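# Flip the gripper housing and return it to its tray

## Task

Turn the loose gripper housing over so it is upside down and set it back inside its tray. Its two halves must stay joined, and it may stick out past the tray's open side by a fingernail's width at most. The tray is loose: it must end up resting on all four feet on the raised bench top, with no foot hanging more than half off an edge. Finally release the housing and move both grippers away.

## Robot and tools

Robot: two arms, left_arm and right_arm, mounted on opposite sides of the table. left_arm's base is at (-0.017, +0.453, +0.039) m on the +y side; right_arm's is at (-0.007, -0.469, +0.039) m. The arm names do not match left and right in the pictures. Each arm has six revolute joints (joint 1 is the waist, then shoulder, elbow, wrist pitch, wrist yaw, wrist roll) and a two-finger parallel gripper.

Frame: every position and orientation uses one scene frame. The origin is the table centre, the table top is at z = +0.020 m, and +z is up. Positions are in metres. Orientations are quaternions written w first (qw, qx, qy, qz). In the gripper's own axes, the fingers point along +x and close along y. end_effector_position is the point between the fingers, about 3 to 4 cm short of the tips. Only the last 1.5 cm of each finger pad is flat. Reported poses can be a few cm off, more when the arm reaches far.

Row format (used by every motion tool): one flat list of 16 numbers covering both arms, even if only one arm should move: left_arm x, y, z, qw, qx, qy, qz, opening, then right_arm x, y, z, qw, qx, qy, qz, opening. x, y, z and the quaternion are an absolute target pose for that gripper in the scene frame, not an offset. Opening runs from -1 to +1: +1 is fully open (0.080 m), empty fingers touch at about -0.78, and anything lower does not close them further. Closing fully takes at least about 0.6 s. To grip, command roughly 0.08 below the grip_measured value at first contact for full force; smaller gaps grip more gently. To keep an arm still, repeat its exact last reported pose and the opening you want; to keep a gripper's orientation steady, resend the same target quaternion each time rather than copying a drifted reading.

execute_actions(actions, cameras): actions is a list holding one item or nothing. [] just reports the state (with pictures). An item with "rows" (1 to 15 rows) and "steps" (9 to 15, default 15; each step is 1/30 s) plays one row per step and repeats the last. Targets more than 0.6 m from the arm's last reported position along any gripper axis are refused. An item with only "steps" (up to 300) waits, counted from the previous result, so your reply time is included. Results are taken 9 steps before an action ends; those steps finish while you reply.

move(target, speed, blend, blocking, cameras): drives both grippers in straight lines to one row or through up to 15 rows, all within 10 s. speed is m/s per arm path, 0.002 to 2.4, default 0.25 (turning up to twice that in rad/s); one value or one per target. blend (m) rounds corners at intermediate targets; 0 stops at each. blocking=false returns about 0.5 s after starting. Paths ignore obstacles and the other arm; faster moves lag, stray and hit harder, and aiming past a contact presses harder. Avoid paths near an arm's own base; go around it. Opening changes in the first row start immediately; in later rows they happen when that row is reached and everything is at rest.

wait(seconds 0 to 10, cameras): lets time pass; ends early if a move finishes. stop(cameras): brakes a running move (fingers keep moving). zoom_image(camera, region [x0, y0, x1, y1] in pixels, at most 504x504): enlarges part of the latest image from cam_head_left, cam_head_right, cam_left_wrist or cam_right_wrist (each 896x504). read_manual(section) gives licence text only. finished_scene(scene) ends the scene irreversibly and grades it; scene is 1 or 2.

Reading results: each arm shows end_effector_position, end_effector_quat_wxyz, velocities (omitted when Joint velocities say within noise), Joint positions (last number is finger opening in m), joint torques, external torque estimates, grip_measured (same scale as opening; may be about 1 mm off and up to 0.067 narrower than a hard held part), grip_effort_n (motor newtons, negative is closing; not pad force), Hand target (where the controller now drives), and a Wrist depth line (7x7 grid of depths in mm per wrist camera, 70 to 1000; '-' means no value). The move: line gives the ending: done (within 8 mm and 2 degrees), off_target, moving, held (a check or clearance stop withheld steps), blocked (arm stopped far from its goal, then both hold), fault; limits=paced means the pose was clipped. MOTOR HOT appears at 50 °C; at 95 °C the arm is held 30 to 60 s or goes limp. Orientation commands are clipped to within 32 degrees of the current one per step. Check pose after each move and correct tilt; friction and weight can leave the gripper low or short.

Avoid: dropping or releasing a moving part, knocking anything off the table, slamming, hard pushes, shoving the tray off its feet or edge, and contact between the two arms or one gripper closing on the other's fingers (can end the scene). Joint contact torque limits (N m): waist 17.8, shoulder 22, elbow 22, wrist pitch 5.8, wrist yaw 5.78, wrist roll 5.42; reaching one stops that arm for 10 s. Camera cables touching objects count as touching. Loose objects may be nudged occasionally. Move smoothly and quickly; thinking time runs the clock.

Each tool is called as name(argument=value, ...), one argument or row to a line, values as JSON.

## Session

execute_actions(
  actions=[],
  cameras=["all"],
)

zoom_image(
  camera="cam_head_right",
  region=[280, 140, 540, 360],
)

zoom_image(
  camera="cam_head_left",
  region=[260, 140, 520, 360],
)

Scene clock: 0.00 s of 5467.00 s.
left_arm: end_effector_position=(-0.0351, +0.1615, +0.3775) grip_measured=+1.000 grip_effort_n=n/a end_effector_quat_wxyz=(+0.713, +0.163, +0.182, -0.657) | right_arm: end_effector_position=(+0.0035, -0.3462, +0.1514) grip_measured=+1.000 grip_effort_n=n/a end_effector_quat_wxyz=(+0.545, -0.477, +0.384, +0.573)
Joint positions: left_arm=[-0.166 1.008 1.245 -0.746 -0.226 -0.131 0.08] | right_arm=[-0.064 0.703 0.658 -1.263 0.038 -0.168 0.08]
Joint velocities: within noise
Joint torques (N m): no reading
External joint torques (N m): no reading
Heat: left arm: hottest wrist yaw 37 °C (+0.0 °C/min); right arm: hottest wrist roll 37 °C (+0.0 °C/min).
Wrist depth (mm): cam_left_wrist=[- - - - - - - / - - - 554 - 837 - / - - 733 712 696 - - / - 641 601 608 602 620 - / - 477 333 312 341 482 - / - 319 286 288 291 104 459 / - - 258 266 259 80 -] | cam_right_wrist=[193 198 203 210 215 222 229 / 193 198 204 209 216 222 230 / 194 198 204 210 217 223 230 / 193 198 204 210 216 223 230 / 193 198 204 210 216 224 230 / 194 196 205 210 216 222 232 / - 75 205 211 216 92 -]
Hand target: left_arm -0.0349, +0.1620, +0.3804; +0.714, +0.160, +0.179, -0.657 | right_arm +0.0035, -0.3461, +0.1516; +0.545, -0.476, +0.384, +0.573
camera_calibration:
cam_left_wrist: T_world_to_cam=[[-0.998955, -0.0438184, -0.0130157, -0.0169201], [-0.0225821, 0.720645, -0.692936, 0.178098], [0.039743, -0.691918, -0.720881, 0.463268], [0, 0, 0, 1]] pos_world=[-0.0312923, 0.191456, 0.457152]
cam_right_wrist: T_world_to_cam=[[0.986137, 0.115915, 0.118736, 0.0226865], [0.115569, -0.993251, 0.00981812, -0.307185], [0.119073, 0.00404025, -0.992877, 0.229817], [0, 0, 0, 1]] pos_world=[-0.0142358, -0.30867, 0.228502]

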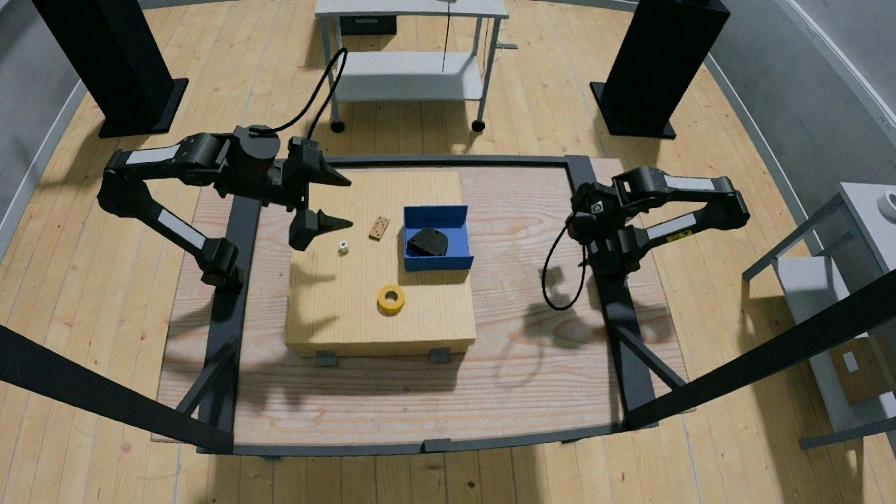

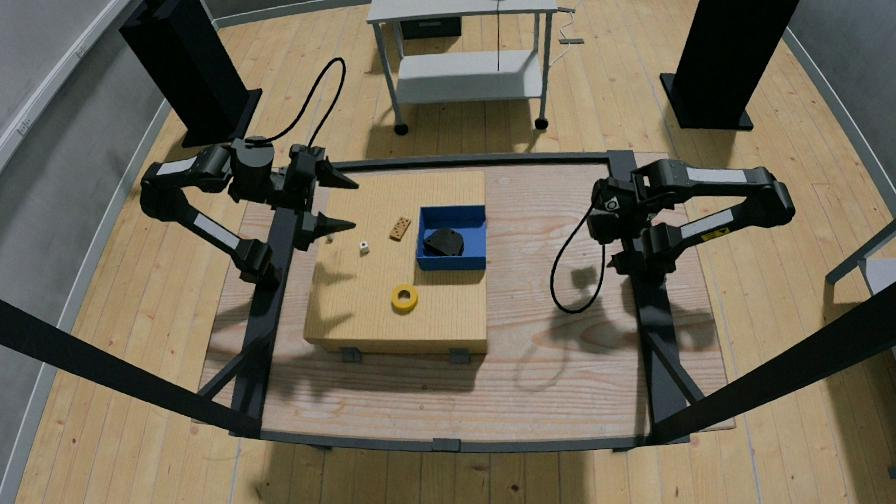

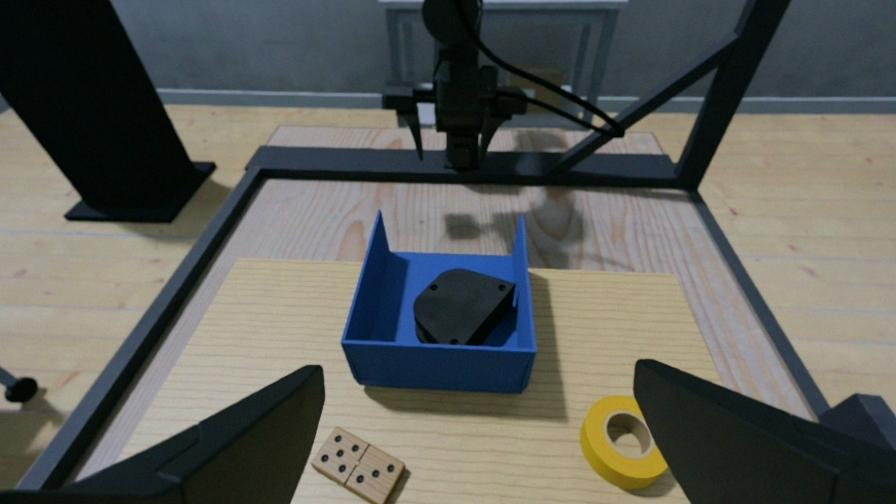

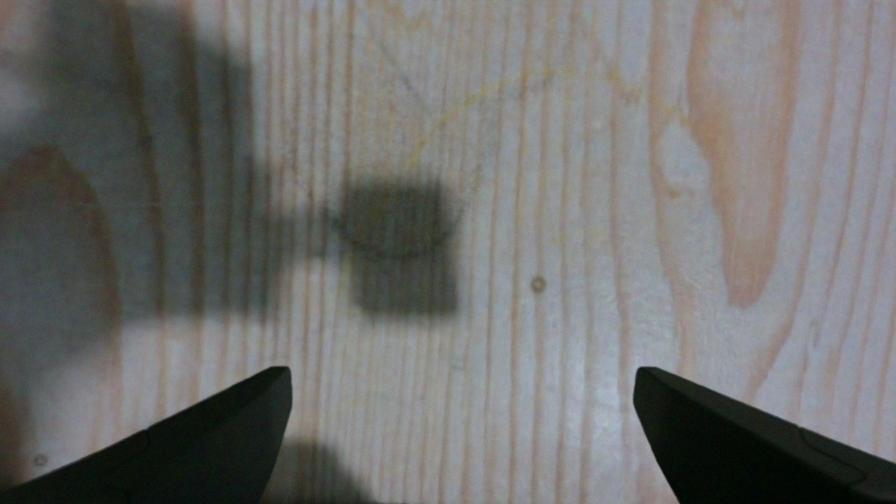

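Scaled by 1.938 from the camera's 896x504 image, which has a finer 1280x720 frame.

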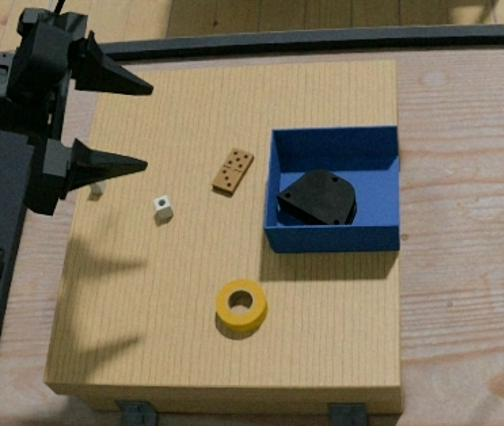

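Scaled by 1.938 from the camera's 896x504 image, which has a finer 1280x720 frame.

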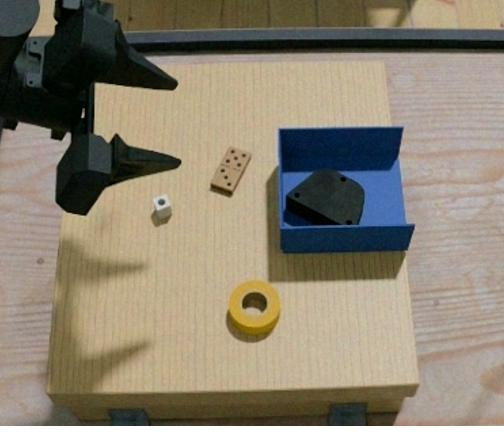

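move(
  target=[
    [-0.01,0.06,0.39,0.63,0.33,0.33,-0.62,1,-0.01,-0.27,0.29,0.690,-0.153,0.153,0.690,1],
    [-0.01,0.06,0.39,0.63,0.33,0.33,-0.62,1,-0.014,-0.23,0.25,0.690,-0.153,0.153,0.690,1],
  ],
  speed=0.4,
)

zoom_image(
  camera="cam_left_wrist",
  region=[330, 200, 630, 504],
)

zoom_image(
  camera="cam_right_wrist",
  region=[300, 80, 620, 350],
)

Scene clock: 2.53 s of 5467.00 s.
left_arm: end_effector_position=(-0.0110, +0.0623, +0.3898) grip_measured=+1.000 grip_effort_n=-2.6 end_effector_quat_wxyz=(+0.630, +0.330, +0.331, -0.620) | right_arm: end_effector_position=(-0.0136, -0.2304, +0.2534) grip_measured=+1.000 grip_effort_n=2.1 end_effector_quat_wxyz=(+0.691, -0.153, +0.149, +0.691)
Joint positions: left_arm=[0.025 1.813 2.32 -1.48 -0.004 0.004 0.08] | right_arm=[0.041 0.556 0.566 -0.441 0.059 0.022 0.08]
Joint velocities: within noise
Joint torques (N m): left_arm=[0.16 -6.5 7.39 0.91 0.07 0.16] | right_arm=[0.23 -0.3 5.61 2.5 0.11 0.19]
External joint torques (N m): left_arm=[0.12 0.15 2.52 -0.25 0.08 0.16] | right_arm=[0.23 0.04 -1.32 0.81 0.1 0.19]
Heat: left arm: hottest wrist yaw 37 °C (+0.0 °C/min); right arm: hottest wrist roll 37 °C (+0.0 °C/min).
Wrist depth (mm): cam_left_wrist=[- 539 547 545 545 540 - / - 506 508 510 515 514 - / - 490 487 483 485 483 - / - 315 305 292 300 310 - / - 295 290 258 283 289 427 / 421 284 272 272 271 103 418 / - - 261 266 265 80 -] | cam_right_wrist=[- 682 - 649 - - - / - 676 340 312 393 - - / - 303 282 272 293 326 - / 267 250 250 248 254 264 - / 393 270 388 392 394 285 417 / 351 97 349 360 366 304 373 / - 75 314 316 321 92 -]
Hand target: left_arm -0.0101, +0.0601, +0.3900; +0.630, +0.330, +0.330, -0.620 | right_arm -0.0140, -0.2301, +0.2500; +0.690, -0.153, +0.153, +0.690
Off the commanded pose: left_arm 0.003 m, 0 deg | right_arm 0.003 m, 0 deg.
Kept back: nothing.
move: done
camera_calibration:
cam_left_wrist: T_world_to_cam=[[-0.999516, 0.0309096, -0.00349622, -0.0054253], [0.03064, 0.958885, -0.282136, 0.0842575], [-0.00536824, -0.282107, -0.959368, 0.46942], [0, 0, 0, 1]] pos_world=[-0.00548437, 0.0518009, 0.4741]
cam_right_wrist: T_world_to_cam=[[0.9991, -0.0261008, 0.0334315, 0.00313567], [0.00907249, -0.638465, -0.769597, 0.086574], [0.0414319, 0.769208, -0.637654, 0.417882], [0, 0, 0, 1]] pos_world=[-0.021232, -0.266082, 0.332987]

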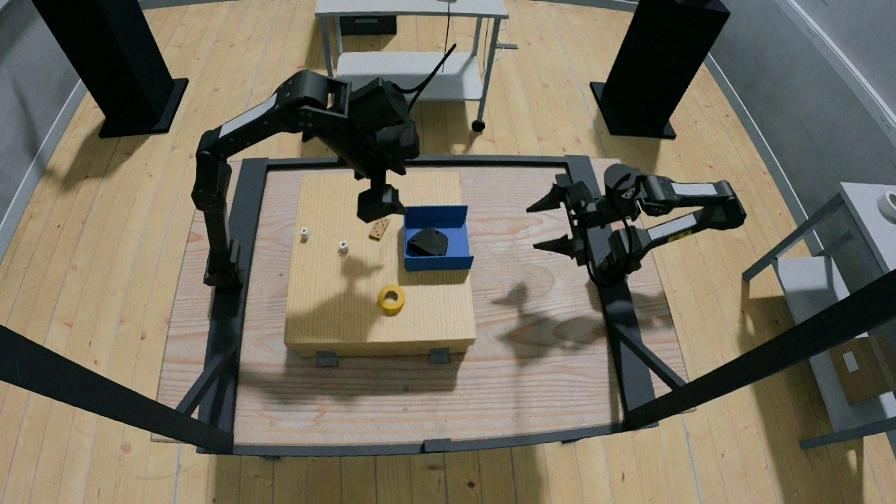

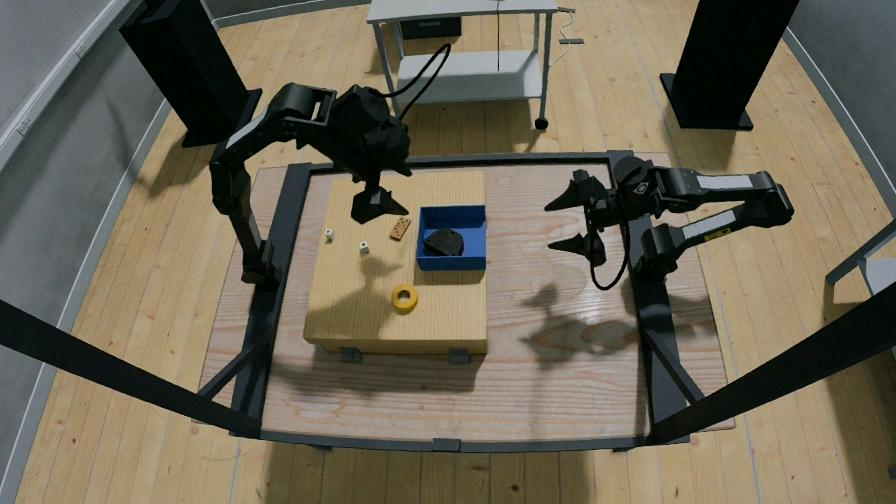

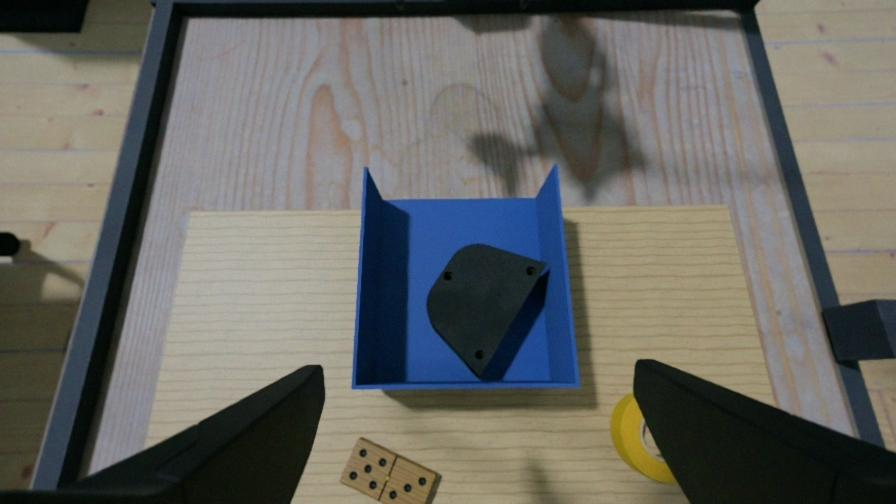

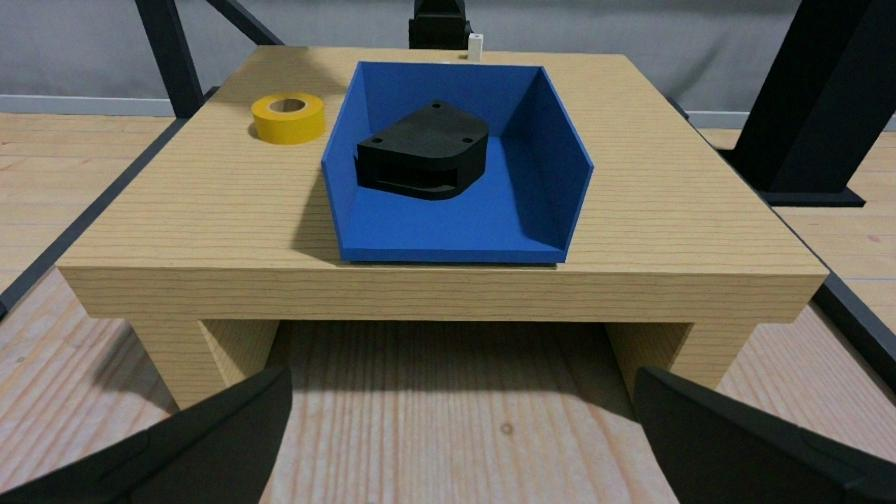

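Scaled by 1.658 from the camera's 896x504 image, which has a finer 1280x720 frame.

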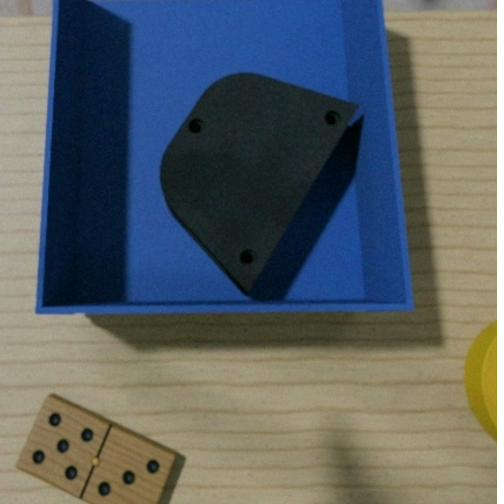

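Scaled by 1.575 from the camera's 896x504 image, which has a finer 1280x720 frame.

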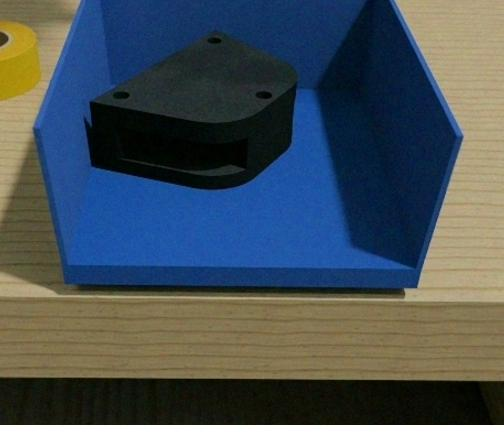

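move(
  target=[
    [-0.01,0.06,0.39,0.63,0.33,0.33,-0.62,1,-0.009,-0.15,0.20,0.690,-0.153,0.153,0.690,1],
    [-0.01,0.06,0.39,0.63,0.33,0.33,-0.62,1,-0.009,-0.118,0.189,0.690,-0.153,0.153,0.690,1],
  ],
  speed=[0.25,0.1],
  cameras=["cam_right_wrist"],
)

Scene clock: 7.13 s of 5467.00 s.
left_arm: end_effector_position=(-0.0111, +0.0624, +0.3899) grip_measured=+1.000 grip_effort_n=-2.6 end_effector_quat_wxyz=(+0.630, +0.330, +0.331, -0.620) | right_arm: end_effector_position=(-0.0095, -0.1208, +0.1861) grip_measured=+1.000 grip_effort_n=2.1 end_effector_quat_wxyz=(+0.690, -0.155, +0.157, +0.689)
Joint positions: left_arm=[0.025 1.813 2.32 -1.481 -0.004 0.004 0.08] | right_arm=[-0.012 1.194 0.51 0.241 0.011 0.008 0.08]
Joint velocities: within noise
Joint torques (N m): left_arm=[0.29 -6.54 7.56 0.85 0.05 0.17] | right_arm=[-0.37 -3.08 7.24 2.48 -0.08 -0.15]
External joint torques (N m): left_arm=[0.3 0.24 2.63 -0.32 0.06 0.17] | right_arm=[-0.38 0.72 0.59 0.79 -0.08 -0.15]
Heat: left arm: hottest wrist yaw 37 °C (+0.0 °C/min); right arm: hottest wrist roll 37 °C (+0.0 °C/min).
Wrist depth (mm): cam_left_wrist=[- 538 547 282 537 540 - / - 511 504 508 500 510 - / - 484 488 486 484 480 - / - 316 305 290 301 310 - / - 295 291 259 285 292 427 / 421 284 273 272 273 103 419 / - - 261 265 265 80 -] | cam_right_wrist=[- 110 182 177 184 140 - / - 101 134 136 181 111 263 / - 100 143 143 148 110 182 / 140 107 124 125 126 116 150 / 120 116 112 113 114 121 126 / 131 120 126 131 132 125 135 / - 75 244 245 246 92 -]
Hand target: left_arm -0.0101, +0.0601, +0.3900; +0.630, +0.330, +0.330, -0.620 | right_arm -0.0090, -0.1181, +0.1889; +0.690, -0.153, +0.153, +0.690
Off the commanded pose: left_arm 0.003 m, 0 deg | right_arm 0.004 m, 0 deg.
Kept back: nothing.
move: done
camera_calibration:
cam_right_wrist: T_world_to_cam=[[0.999216, -0.0292087, 0.0267367, 0.00496835], [0.00138335, -0.649042, -0.760751, 0.101658], [0.0395737, 0.760191, -0.648493, 0.291403], [0, 0, 0, 1]] pos_world=[-0.016637, -0.155397, 0.266176]
Images, in order (width x height): cam_right_wrist 896x504.

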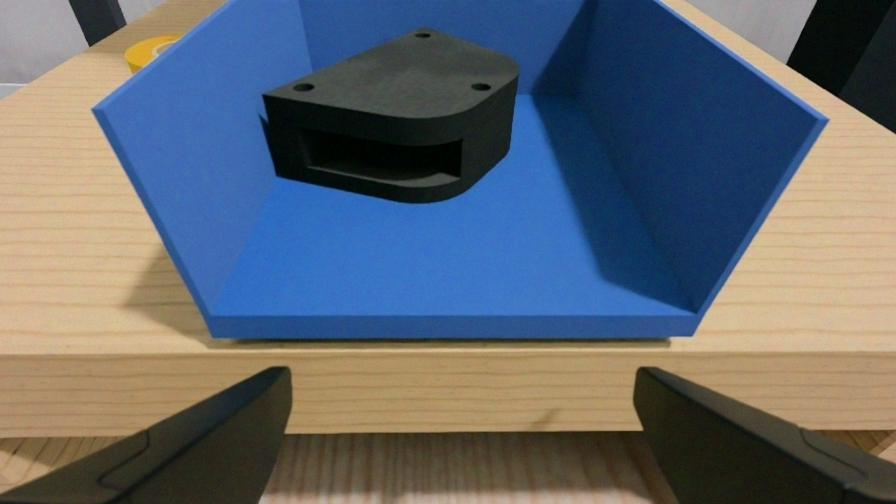

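move(
  target=[
    [-0.01,0.06,0.39,0.63,0.33,0.33,-0.62,1,-0.009,-0.106,0.195,0.690,-0.153,0.153,0.690,1],
  ],
  speed=[0.05],
  cameras=["cam_right_wrist"],
)

Scene clock: 8.10 s of 5467.00 s.
left_arm: end_effector_position=(-0.0111, +0.0624, +0.3899) grip_measured=+1.000 grip_effort_n=-2.6 end_effector_quat_wxyz=(+0.630, +0.330, +0.331, -0.620) | right_arm: end_effector_position=(-0.0095, -0.1111, +0.1902) grip_measured=+1.000 grip_effort_n=2.1 end_effector_quat_wxyz=(+0.690, -0.156, +0.158, +0.689)
Joint positions: left_arm=[0.025 1.813 2.32 -1.481 -0.004 0.004 0.08] | right_arm=[-0.012 1.232 0.555 0.229 0.011 0.008 0.08]
Joint velocities: within noise
Joint torques (N m): left_arm=[0.22 -6.39 7.43 0.93 0.05 0.13] | right_arm=[-0.36 -2.75 8 2.71 -0.08 -0.15]
External joint torques (N m): left_arm=[0.23 0.26 2.56 -0.22 0.05 0.13] | right_arm=[-0.36 1.31 1.36 1.02 -0.08 -0.15]
Heat: left arm: hottest wrist yaw 37 °C (+0.0 °C/min); right arm: hottest wrist roll 37 °C (+0.0 °C/min).
Wrist depth (mm): cam_left_wrist=[- 538 546 231 537 542 - / - 506 497 499 498 509 - / - 488 483 481 478 484 - / - 314 305 294 300 310 - / - 296 289 258 285 292 429 / 420 283 267 272 272 103 419 / - - 261 265 264 80 -] | cam_right_wrist=[- 278 180 181 182 306 - / - 102 137 143 184 119 272 / - 101 141 141 159 110 189 / 142 99 129 131 132 109 155 / 125 113 110 111 112 116 131 / 114 111 113 114 116 113 121 / - 75 137 139 140 92 -]
Hand target: left_arm -0.0101, +0.0601, +0.3900; +0.630, +0.330, +0.330, -0.620 | right_arm -0.0090, -0.1062, +0.1950; +0.690, -0.153, +0.153, +0.690
Off the commanded pose: left_arm 0.003 m, 0 deg | right_arm 0.007 m, 1 deg.
Kept back: nothing.
move: done
camera_calibration:
cam_right_wrist: T_world_to_cam=[[0.999215, -0.0288901, 0.0270987, 0.00519642], [0.0016854, -0.652503, -0.757784, 0.110181], [0.0395745, 0.757235, -0.651943, 0.287024], [0, 0, 0, 1]] pos_world=[-0.0167369, -0.145301, 0.270476]
Images, in order (width x height): cam_right_wrist 896x504.

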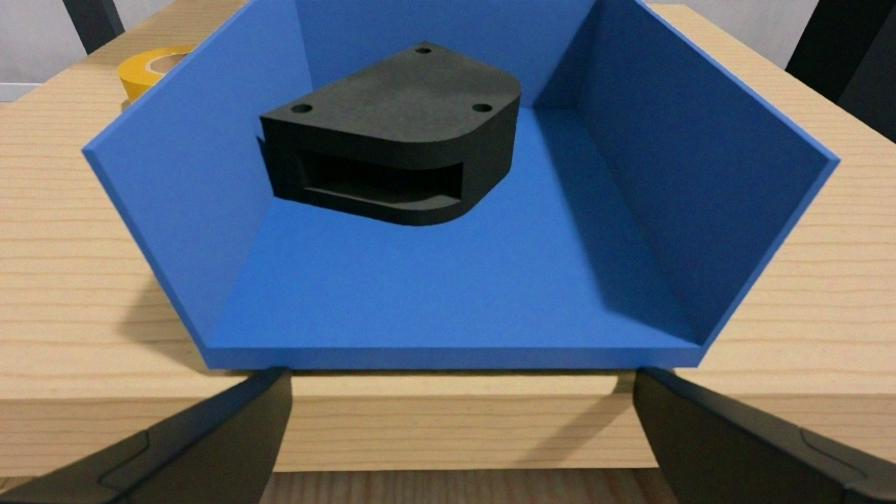

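move(
  target=[
    [-0.01,0.06,0.39,0.63,0.33,0.33,-0.62,1,-0.009,-0.115,0.200,0.690,-0.153,0.153,0.690,1],
    [-0.01,0.06,0.39,0.63,0.33,0.33,-0.62,1,-0.009,-0.106,0.199,0.690,-0.153,0.153,0.690,1],
  ],
  speed=[0.05,0.04],
  cameras=["cam_right_wrist","cam_head_right"],
)

zoom_image(
  camera="cam_head_right",
  region=[400, 180, 560, 300],
)

Scene clock: 9.30 s of 5467.00 s.
left_arm: end_effector_position=(-0.0111, +0.0624, +0.3899) grip_measured=+1.000 grip_effort_n=-2.6 end_effector_quat_wxyz=(+0.630, +0.330, +0.331, -0.620) | right_arm: end_effector_position=(-0.0095, -0.1090, +0.1965) grip_measured=+1.000 grip_effort_n=2.6 end_effector_quat_wxyz=(+0.690, -0.154, +0.156, +0.689)
Joint positions: left_arm=[0.025 1.813 2.32 -1.481 -0.004 0.004 0.08] | right_arm=[-0.012 1.228 0.575 0.211 0.011 0.008 0.08]
Joint velocities: within noise
Joint torques (N m): left_arm=[0.27 -6.29 7.48 0.92 0.02 0.14] | right_arm=[-0.35 -3.31 7.36 2.51 -0.07 -0.14]
External joint torques (N m): left_arm=[0.23 0.32 2.61 -0.25 0.03 0.14] | right_arm=[-0.32 0.77 0.66 0.82 -0.08 -0.15]
Heat: left arm: hottest wrist yaw 37 °C (+0.0 °C/min); right arm: hottest wrist roll 37 °C (+0.0 °C/min).
Wrist depth (mm): cam_left_wrist=[- 543 546 237 542 533 - / - 506 503 501 506 506 - / - 489 485 487 478 484 - / - 317 306 292 300 309 - / - 295 290 260 286 292 424 / 421 284 267 272 271 103 416 / - - 262 266 265 80 -] | cam_right_wrist=[- 325 181 185 183 385 - / 237 119 151 153 196 129 - / - 101 141 142 166 110 212 / 151 100 139 140 142 109 165 / 133 114 122 119 121 124 141 / 116 109 114 116 117 113 122 / - 75 132 133 135 92 -]
Hand target: left_arm -0.0101, +0.0601, +0.3900; +0.630, +0.330, +0.330, -0.620 | right_arm -0.0090, -0.1061, +0.1990; +0.690, -0.153, +0.153, +0.690
Off the commanded pose: left_arm 0.003 m, 0 deg | right_arm 0.004 m, 0 deg.
Kept back: nothing.
move: done
camera_calibration:
cam_right_wrist: T_world_to_cam=[[0.999215, -0.0291083, 0.0268576, 0.00511283], [0.00158802, -0.648131, -0.761527, 0.117513], [0.039574, 0.760972, -0.647576, 0.289116], [0, 0, 0, 1]] pos_world=[-0.0167369, -0.143696, 0.276577]
Images, in order (width x height): cam_head_right 896x504, cam_right_wrist 896x504.

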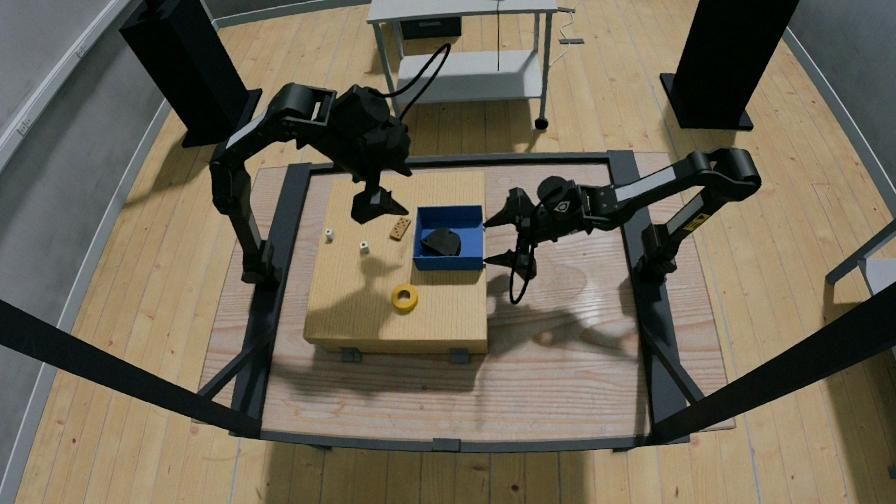

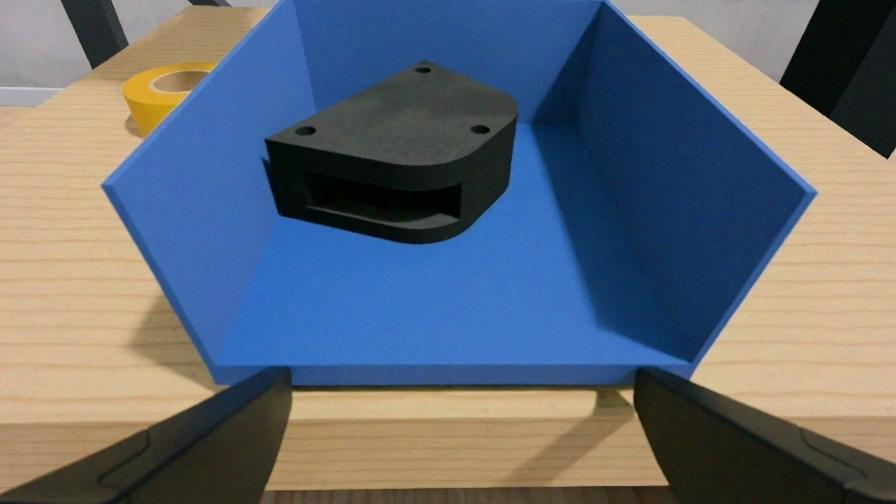

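Scaled by 3.150 from the camera's 896x504 image, which has a finer 1280x720 frame.

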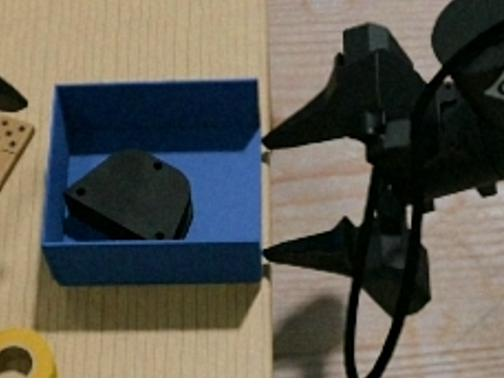

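move(
  target=[
    [-0.01,0.06,0.39,0.63,0.33,0.33,-0.62,1,-0.009,-0.032,0.200,0.690,-0.153,0.153,0.690,1],
  ],
  speed=[0.06],
  cameras=["cam_right_wrist","cam_left_wrist"],
)

move(
  target=[
    [-0.01,0.06,0.39,0.63,0.33,0.33,-0.62,1,-0.013,-0.20,0.24,0.690,-0.153,0.153,0.690,1],
  ],
  speed=[0.25],
)

zoom_image(
  camera="cam_left_wrist",
  region=[330, 200, 634, 504],
)

zoom_image(
  camera="cam_right_wrist",
  region=[300, 20, 600, 260],
)

Scene clock: 11.33 s of 5467.00 s.
left_arm: end_effector_position=(-0.0111, +0.0624, +0.3899) grip_measured=+1.000 grip_effort_n=-2.6 end_effector_quat_wxyz=(+0.630, +0.330, +0.331, -0.620) | right_arm: end_effector_position=(-0.0096, -0.0354, +0.1988) grip_measured=+1.000 grip_effort_n=2.1 end_effector_quat_wxyz=(+0.690, -0.154, +0.156, +0.690)
Joint positions: left_arm=[0.025 1.813 2.32 -1.481 -0.004 0.004 0.08] | right_arm=[-0.014 1.537 0.825 0.271 0.009 0.007 0.08]
Joint velocities: within noise
Joint torques (N m): left_arm=[0.14 -6.26 7.66 0.93 0.06 0.17] | right_arm=[-0.35 -5.16 7.25 2.48 -0.08 -0.16]
External joint torques (N m): left_arm=[0.14 0.31 2.83 -0.23 0.06 0.16] | right_arm=[-0.36 1.09 0.75 0.82 -0.08 -0.16]
Heat: left arm: hottest wrist yaw 37 °C (+0.0 °C/min); right arm: hottest wrist roll 37 °C (+0.0 °C/min).
Wrist depth (mm): cam_left_wrist=[- 532 541 243 543 545 - / - 506 514 193 507 506 - / - 484 264 284 252 480 - / - 314 305 309 303 309 - / - 295 289 279 288 290 428 / 419 284 227 261 252 103 414 / - - 252 234 251 80 -] | cam_right_wrist=[472 320 181 185 183 - - / 237 119 151 153 196 129 - / - 101 141 142 166 111 212 / 150 100 139 140 142 109 165 / 134 114 122 120 120 124 141 / 117 109 112 115 116 113 122 / - 75 104 105 106 93 -]
Hand target: left_arm -0.0101, +0.0601, +0.3900; +0.630, +0.330, +0.330, -0.620 | right_arm -0.0089, -0.0321, +0.1999; +0.690, -0.153, +0.153, +0.690
Off the commanded pose: left_arm 0.003 m, 0 deg | right_arm 0.004 m, 0 deg.
Kept back: nothing.
move: done
camera_calibration:
cam_left_wrist: T_world_to_cam=[[-0.999502, 0.0313886, -0.00335357, -0.00562081], [0.0310592, 0.958871, -0.282139, 0.0841962], [-0.00564029, -0.282102, -0.959368, 0.469542], [0, 0, 0, 1]] pos_world=[-0.00558472, 0.051902, 0.4742]
cam_right_wrist: T_world_to_cam=[[0.999212, -0.0293656, 0.0267134, 0.0073126], [0.00138784, -0.646661, -0.762776, 0.167352], [0.0396739, 0.762212, -0.646111, 0.234357], [0, 0, 0, 1]] pos_world=[-0.0168369, -0.0701947, 0.278877]
Images, in order (width x height): cam_left_wrist 896x504, cam_right_wrist 896x504.

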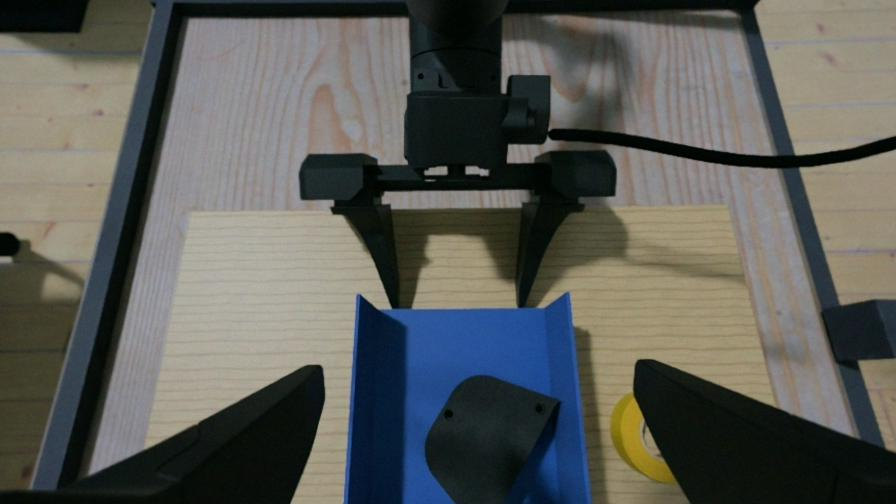

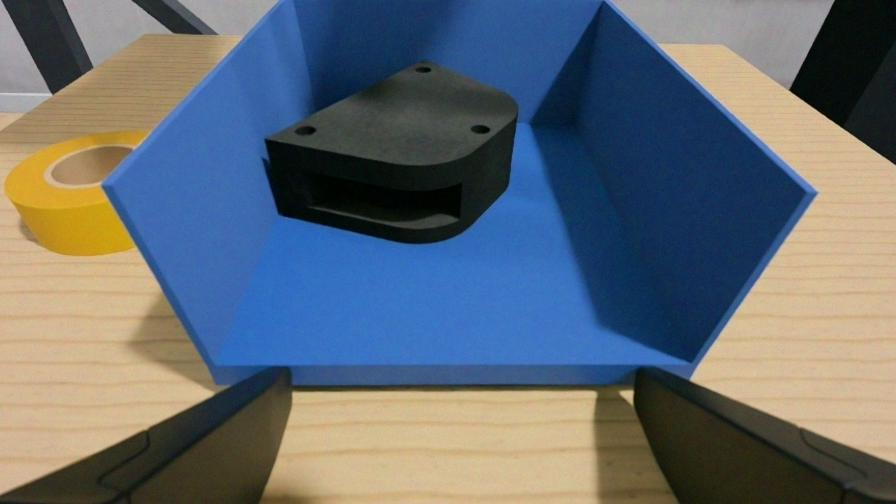

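Scene clock: 12.57 s of 5467.00 s.
left_arm: end_effector_position=(-0.0111, +0.0624, +0.3899) grip_measured=+1.000 grip_effort_n=-2.6 end_effector_quat_wxyz=(+0.630, +0.330, +0.331, -0.620) | right_arm: end_effector_position=(-0.0126, -0.1985, +0.2427) grip_measured=+1.000 grip_effort_n=1.6 end_effector_quat_wxyz=(+0.690, -0.154, +0.150, +0.691)
Joint positions: left_arm=[0.025 1.813 2.32 -1.481 -0.004 0.004 0.08] | right_arm=[0.018 0.715 0.548 -0.267 0.038 0.013 0.08]
Joint velocities: within noise
Joint torques (N m): left_arm=[0.21 -6.31 7.55 0.89 0 0.14] | right_arm=[0.22 -1.97 5.67 2.22 0.12 0.2]
External joint torques (N m): left_arm=[0.26 0.27 2.71 -0.28 0 0.14] | right_arm=[0.23 -0.71 -1.46 0.51 0.1 0.2]
Heat: left arm: hottest wrist yaw 37 °C (+0.0 °C/min); right arm: hottest wrist roll 37 °C (+0.0 °C/min).
Wrist depth (mm): cam_left_wrist=[- 546 538 549 537 540 - / - 508 517 517 516 513 - / - 487 487 484 481 485 - / - 315 309 308 306 311 - / - 295 288 280 289 291 425 / 422 285 227 260 253 104 420 / - - 252 235 252 80 -] | cam_right_wrist=[- 624 625 353 - - - / - 359 309 309 357 - - / - 281 276 278 284 302 - / 230 232 235 238 242 245 268 / 221 222 224 226 229 230 237 / 336 97 335 347 350 251 359 / - 75 303 305 308 92 -]
Hand target: left_arm -0.0101, +0.0601, +0.3900; +0.630, +0.330, +0.330, -0.620 | right_arm -0.0130, -0.2000, +0.2399; +0.690, -0.153, +0.153, +0.690
Off the commanded pose: left_arm 0.003 m, 0 deg | right_arm 0.003 m, 0 deg.
Kept back: nothing.
move: done
camera_calibration:
cam_left_wrist: T_world_to_cam=[[-0.999502, 0.0313886, -0.00335357, -0.00562081], [0.0310592, 0.958871, -0.282139, 0.0841962], [-0.00564029, -0.282102, -0.959368, 0.469542], [0, 0, 0, 1]] pos_world=[-0.00558472, 0.051902, 0.4742]
cam_right_wrist: T_world_to_cam=[[0.999092, -0.026151, 0.0336405, 0.00325189], [0.00907119, -0.64087, -0.767596, 0.0977562], [0.0416326, 0.767204, -0.640051, 0.386623], [0, 0, 0, 1]] pos_world=[-0.0202318, -0.233885, 0.322386]

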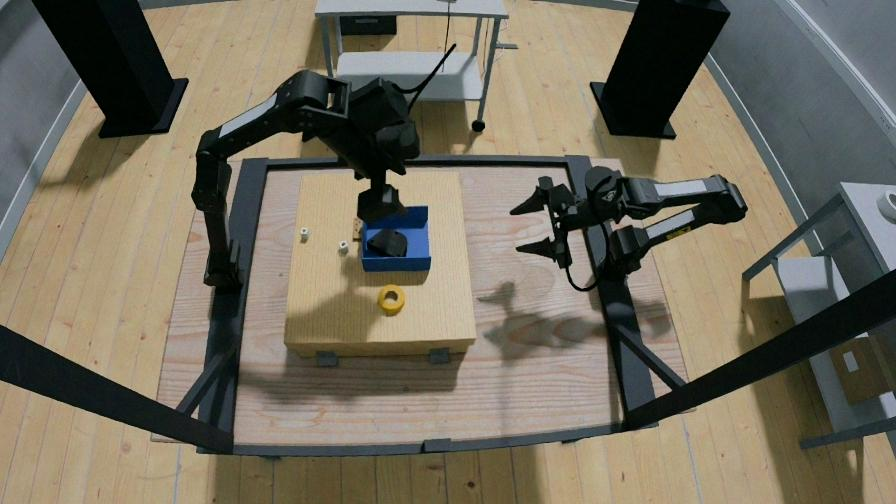

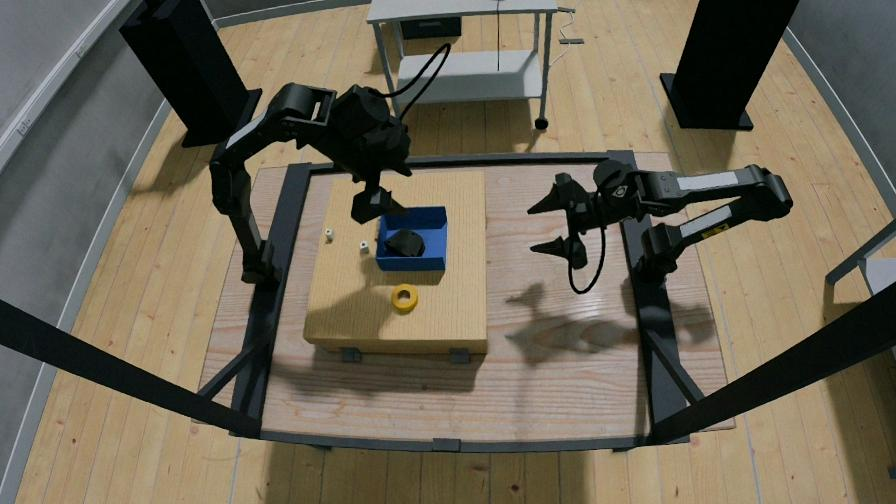

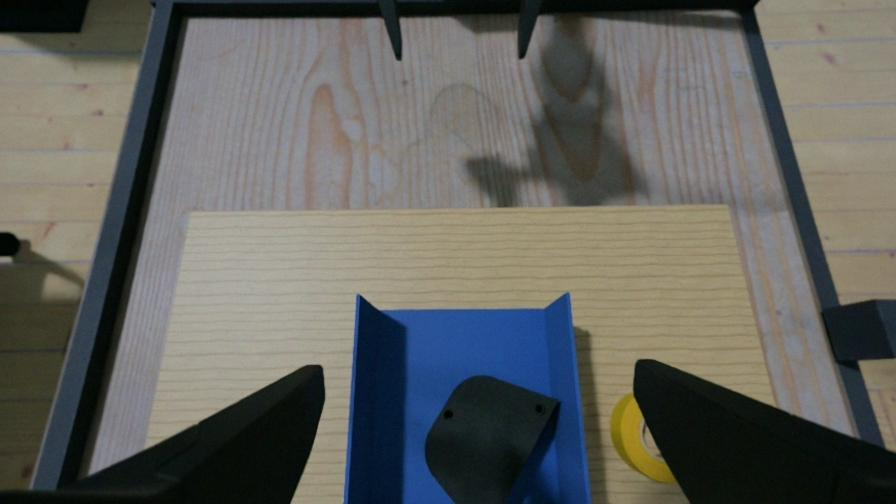

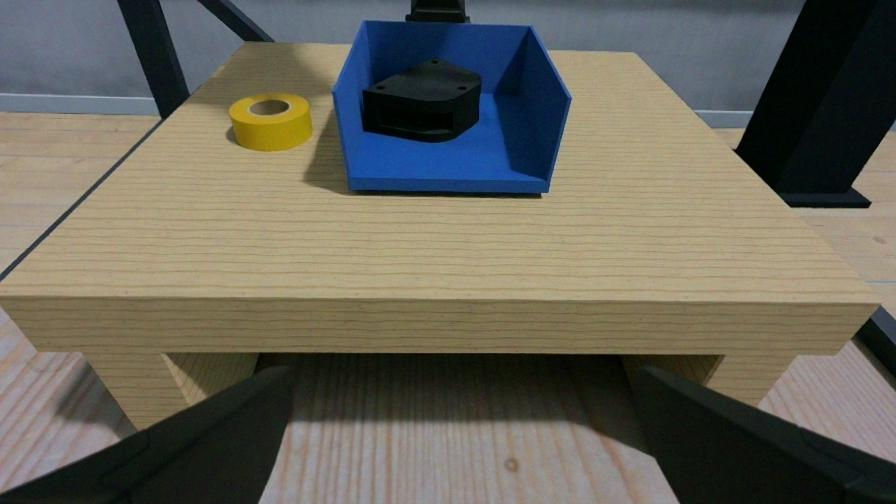

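Scaled by 1.658 from the camera's 896x504 image, which has a finer 1280x720 frame.

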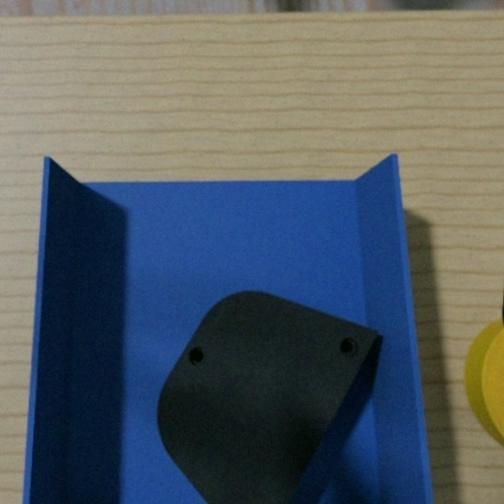

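Scaled by 1.680 from the camera's 896x504 image, which has a finer 1280x720 frame.

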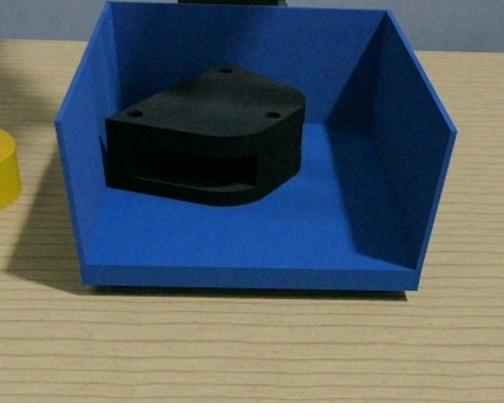

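move(
  target=[
    [-0.03,0.086,0.275,0.321,0.630,0.321,-0.630,0.7,-0.013,-0.20,0.24,0.690,-0.153,0.153,0.690,1],
  ],
  speed=[0.3],
)

zoom_image(
  camera="cam_left_wrist",
  region=[200, 100, 700, 504],
)

zoom_image(
  camera="cam_right_wrist",
  region=[300, 20, 600, 220],
)

Scene clock: 16.47 s of 5467.00 s.
left_arm: end_effector_position=(-0.0294, +0.0862, +0.2783) grip_measured=+0.703 grip_effort_n=-17.9 end_effector_quat_wxyz=(+0.374, +0.596, +0.270, -0.657) | right_arm: end_effector_position=(-0.0126, -0.1986, +0.2427) grip_measured=+1.000 grip_effort_n=2.1 end_effector_quat_wxyz=(+0.690, -0.154, +0.150, +0.691)
Joint positions: left_arm=[-0.02 1.872 2.033 -1.562 0.004 0.59 0.067] | right_arm=[0.018 0.714 0.548 -0.268 0.038 0.013 0.08]
Joint velocities: within noise
Joint torques (N m): left_arm=[-0.44 -7.23 6 0.22 -0.1 0.11] | right_arm=[0.2 -1.92 5.65 2.22 0.11 0.19]
External joint torques (N m): left_arm=[-0.42 0.23 0.73 -0.37 -0.13 0.11] | right_arm=[0.19 -0.7 -1.42 0.54 0.1 0.19]
Heat: left arm: hottest elbow 37 °C (+7.3 °C/min); right arm: hottest wrist roll 37 °C (+0.0 °C/min).
Wrist depth (mm): cam_left_wrist=[316 167 164 160 159 156 154 / 173 170 168 153 162 143 157 / 177 174 159 156 165 146 160 / 180 163 162 132 167 166 163 / 130 147 166 135 160 170 167 / 190 135 139 138 153 172 170 / 194 - 98 159 128 75 -] | cam_right_wrist=[- 618 471 347 - - - / - 360 315 309 359 - - / - 281 275 276 286 301 - / 230 232 235 238 241 246 267 / 221 223 225 226 229 231 240 / 338 97 337 348 351 252 358 / - 75 303 307 309 92 -]
Hand target: left_arm -0.0300, +0.0862, +0.2745; +0.368, +0.601, +0.272, -0.655 | right_arm -0.0130, -0.2000, +0.2400; +0.690, -0.153, +0.153, +0.690
Off the commanded pose: left_arm 0.003 m, 10 deg | right_arm 0.003 m, 0 deg.
joint sent to its limit (left arm) — joint 4 (wrist pitch), lower limit.
Kept back: nothing.
move: off_target (left_arm)
camera_calibration:
cam_left_wrist: T_world_to_cam=[[-0.791711, 0.606893, -0.0698149, -0.0500076], [0.590247, 0.7894, 0.168688, -0.0639394], [0.157487, 0.092344, -0.983194, 0.348238], [0, 0, 0, 1]] pos_world=[-0.0566947, 0.0486654, 0.34968]
cam_right_wrist: T_world_to_cam=[[0.999092, -0.026151, 0.0336405, 0.00324666], [0.00907119, -0.64087, -0.767596, 0.097628], [0.0416326, 0.767204, -0.640051, 0.386777], [0, 0, 0, 1]] pos_world=[-0.0202318, -0.234085, 0.322386]

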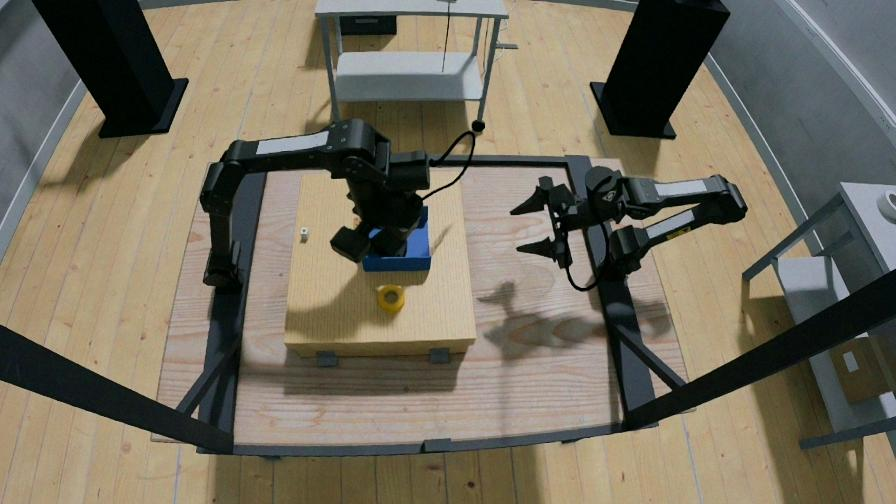

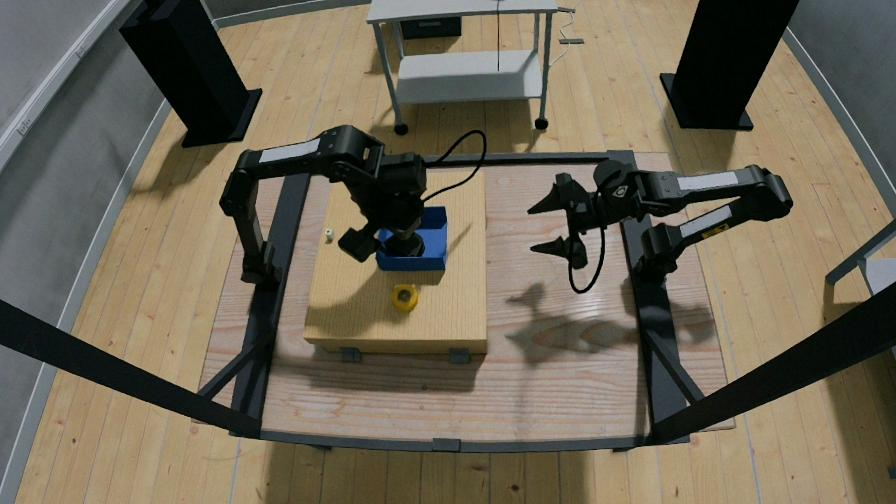

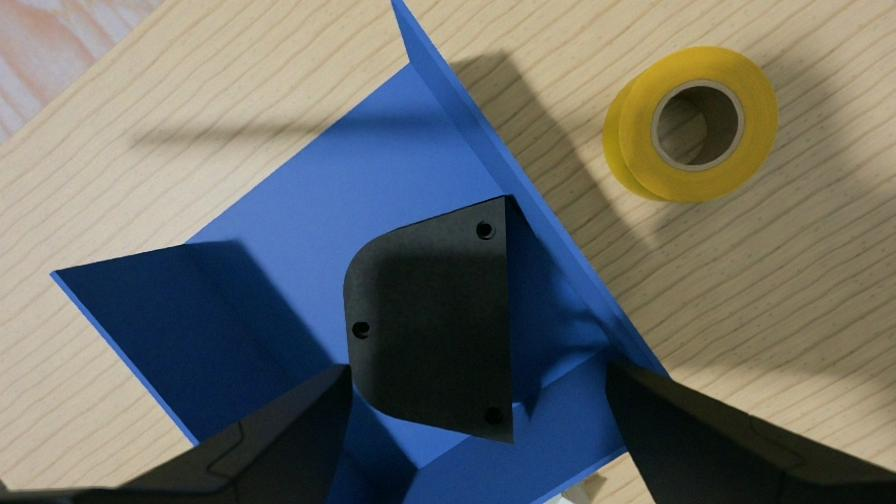

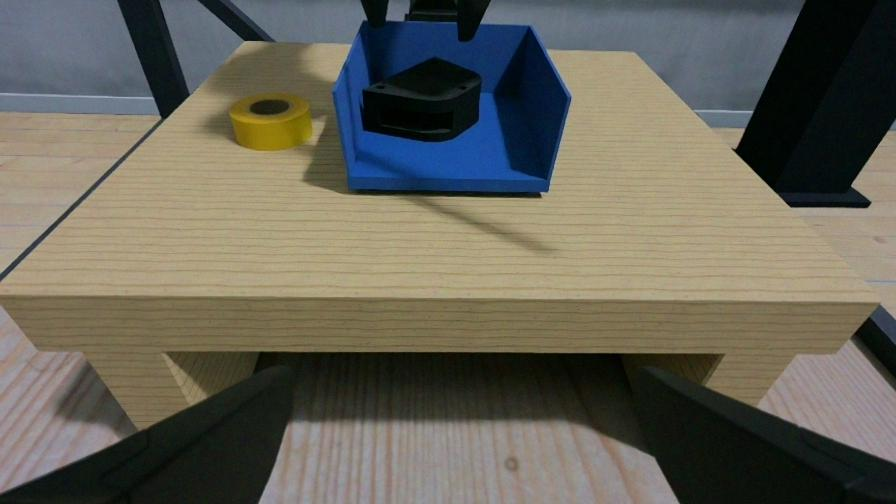

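Scaled by 1.008 from the camera's 896x504 image, which has a finer 1280x720 frame.

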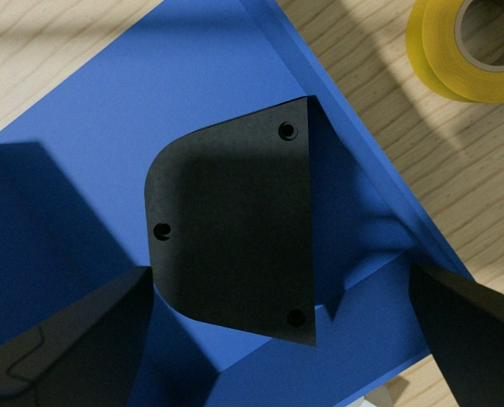

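Scaled by 1.680 from the camera's 896x504 image, which has a finer 1280x720 frame.

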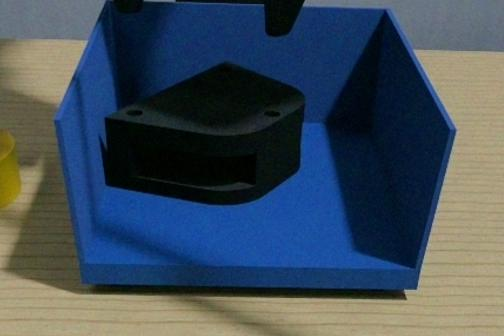

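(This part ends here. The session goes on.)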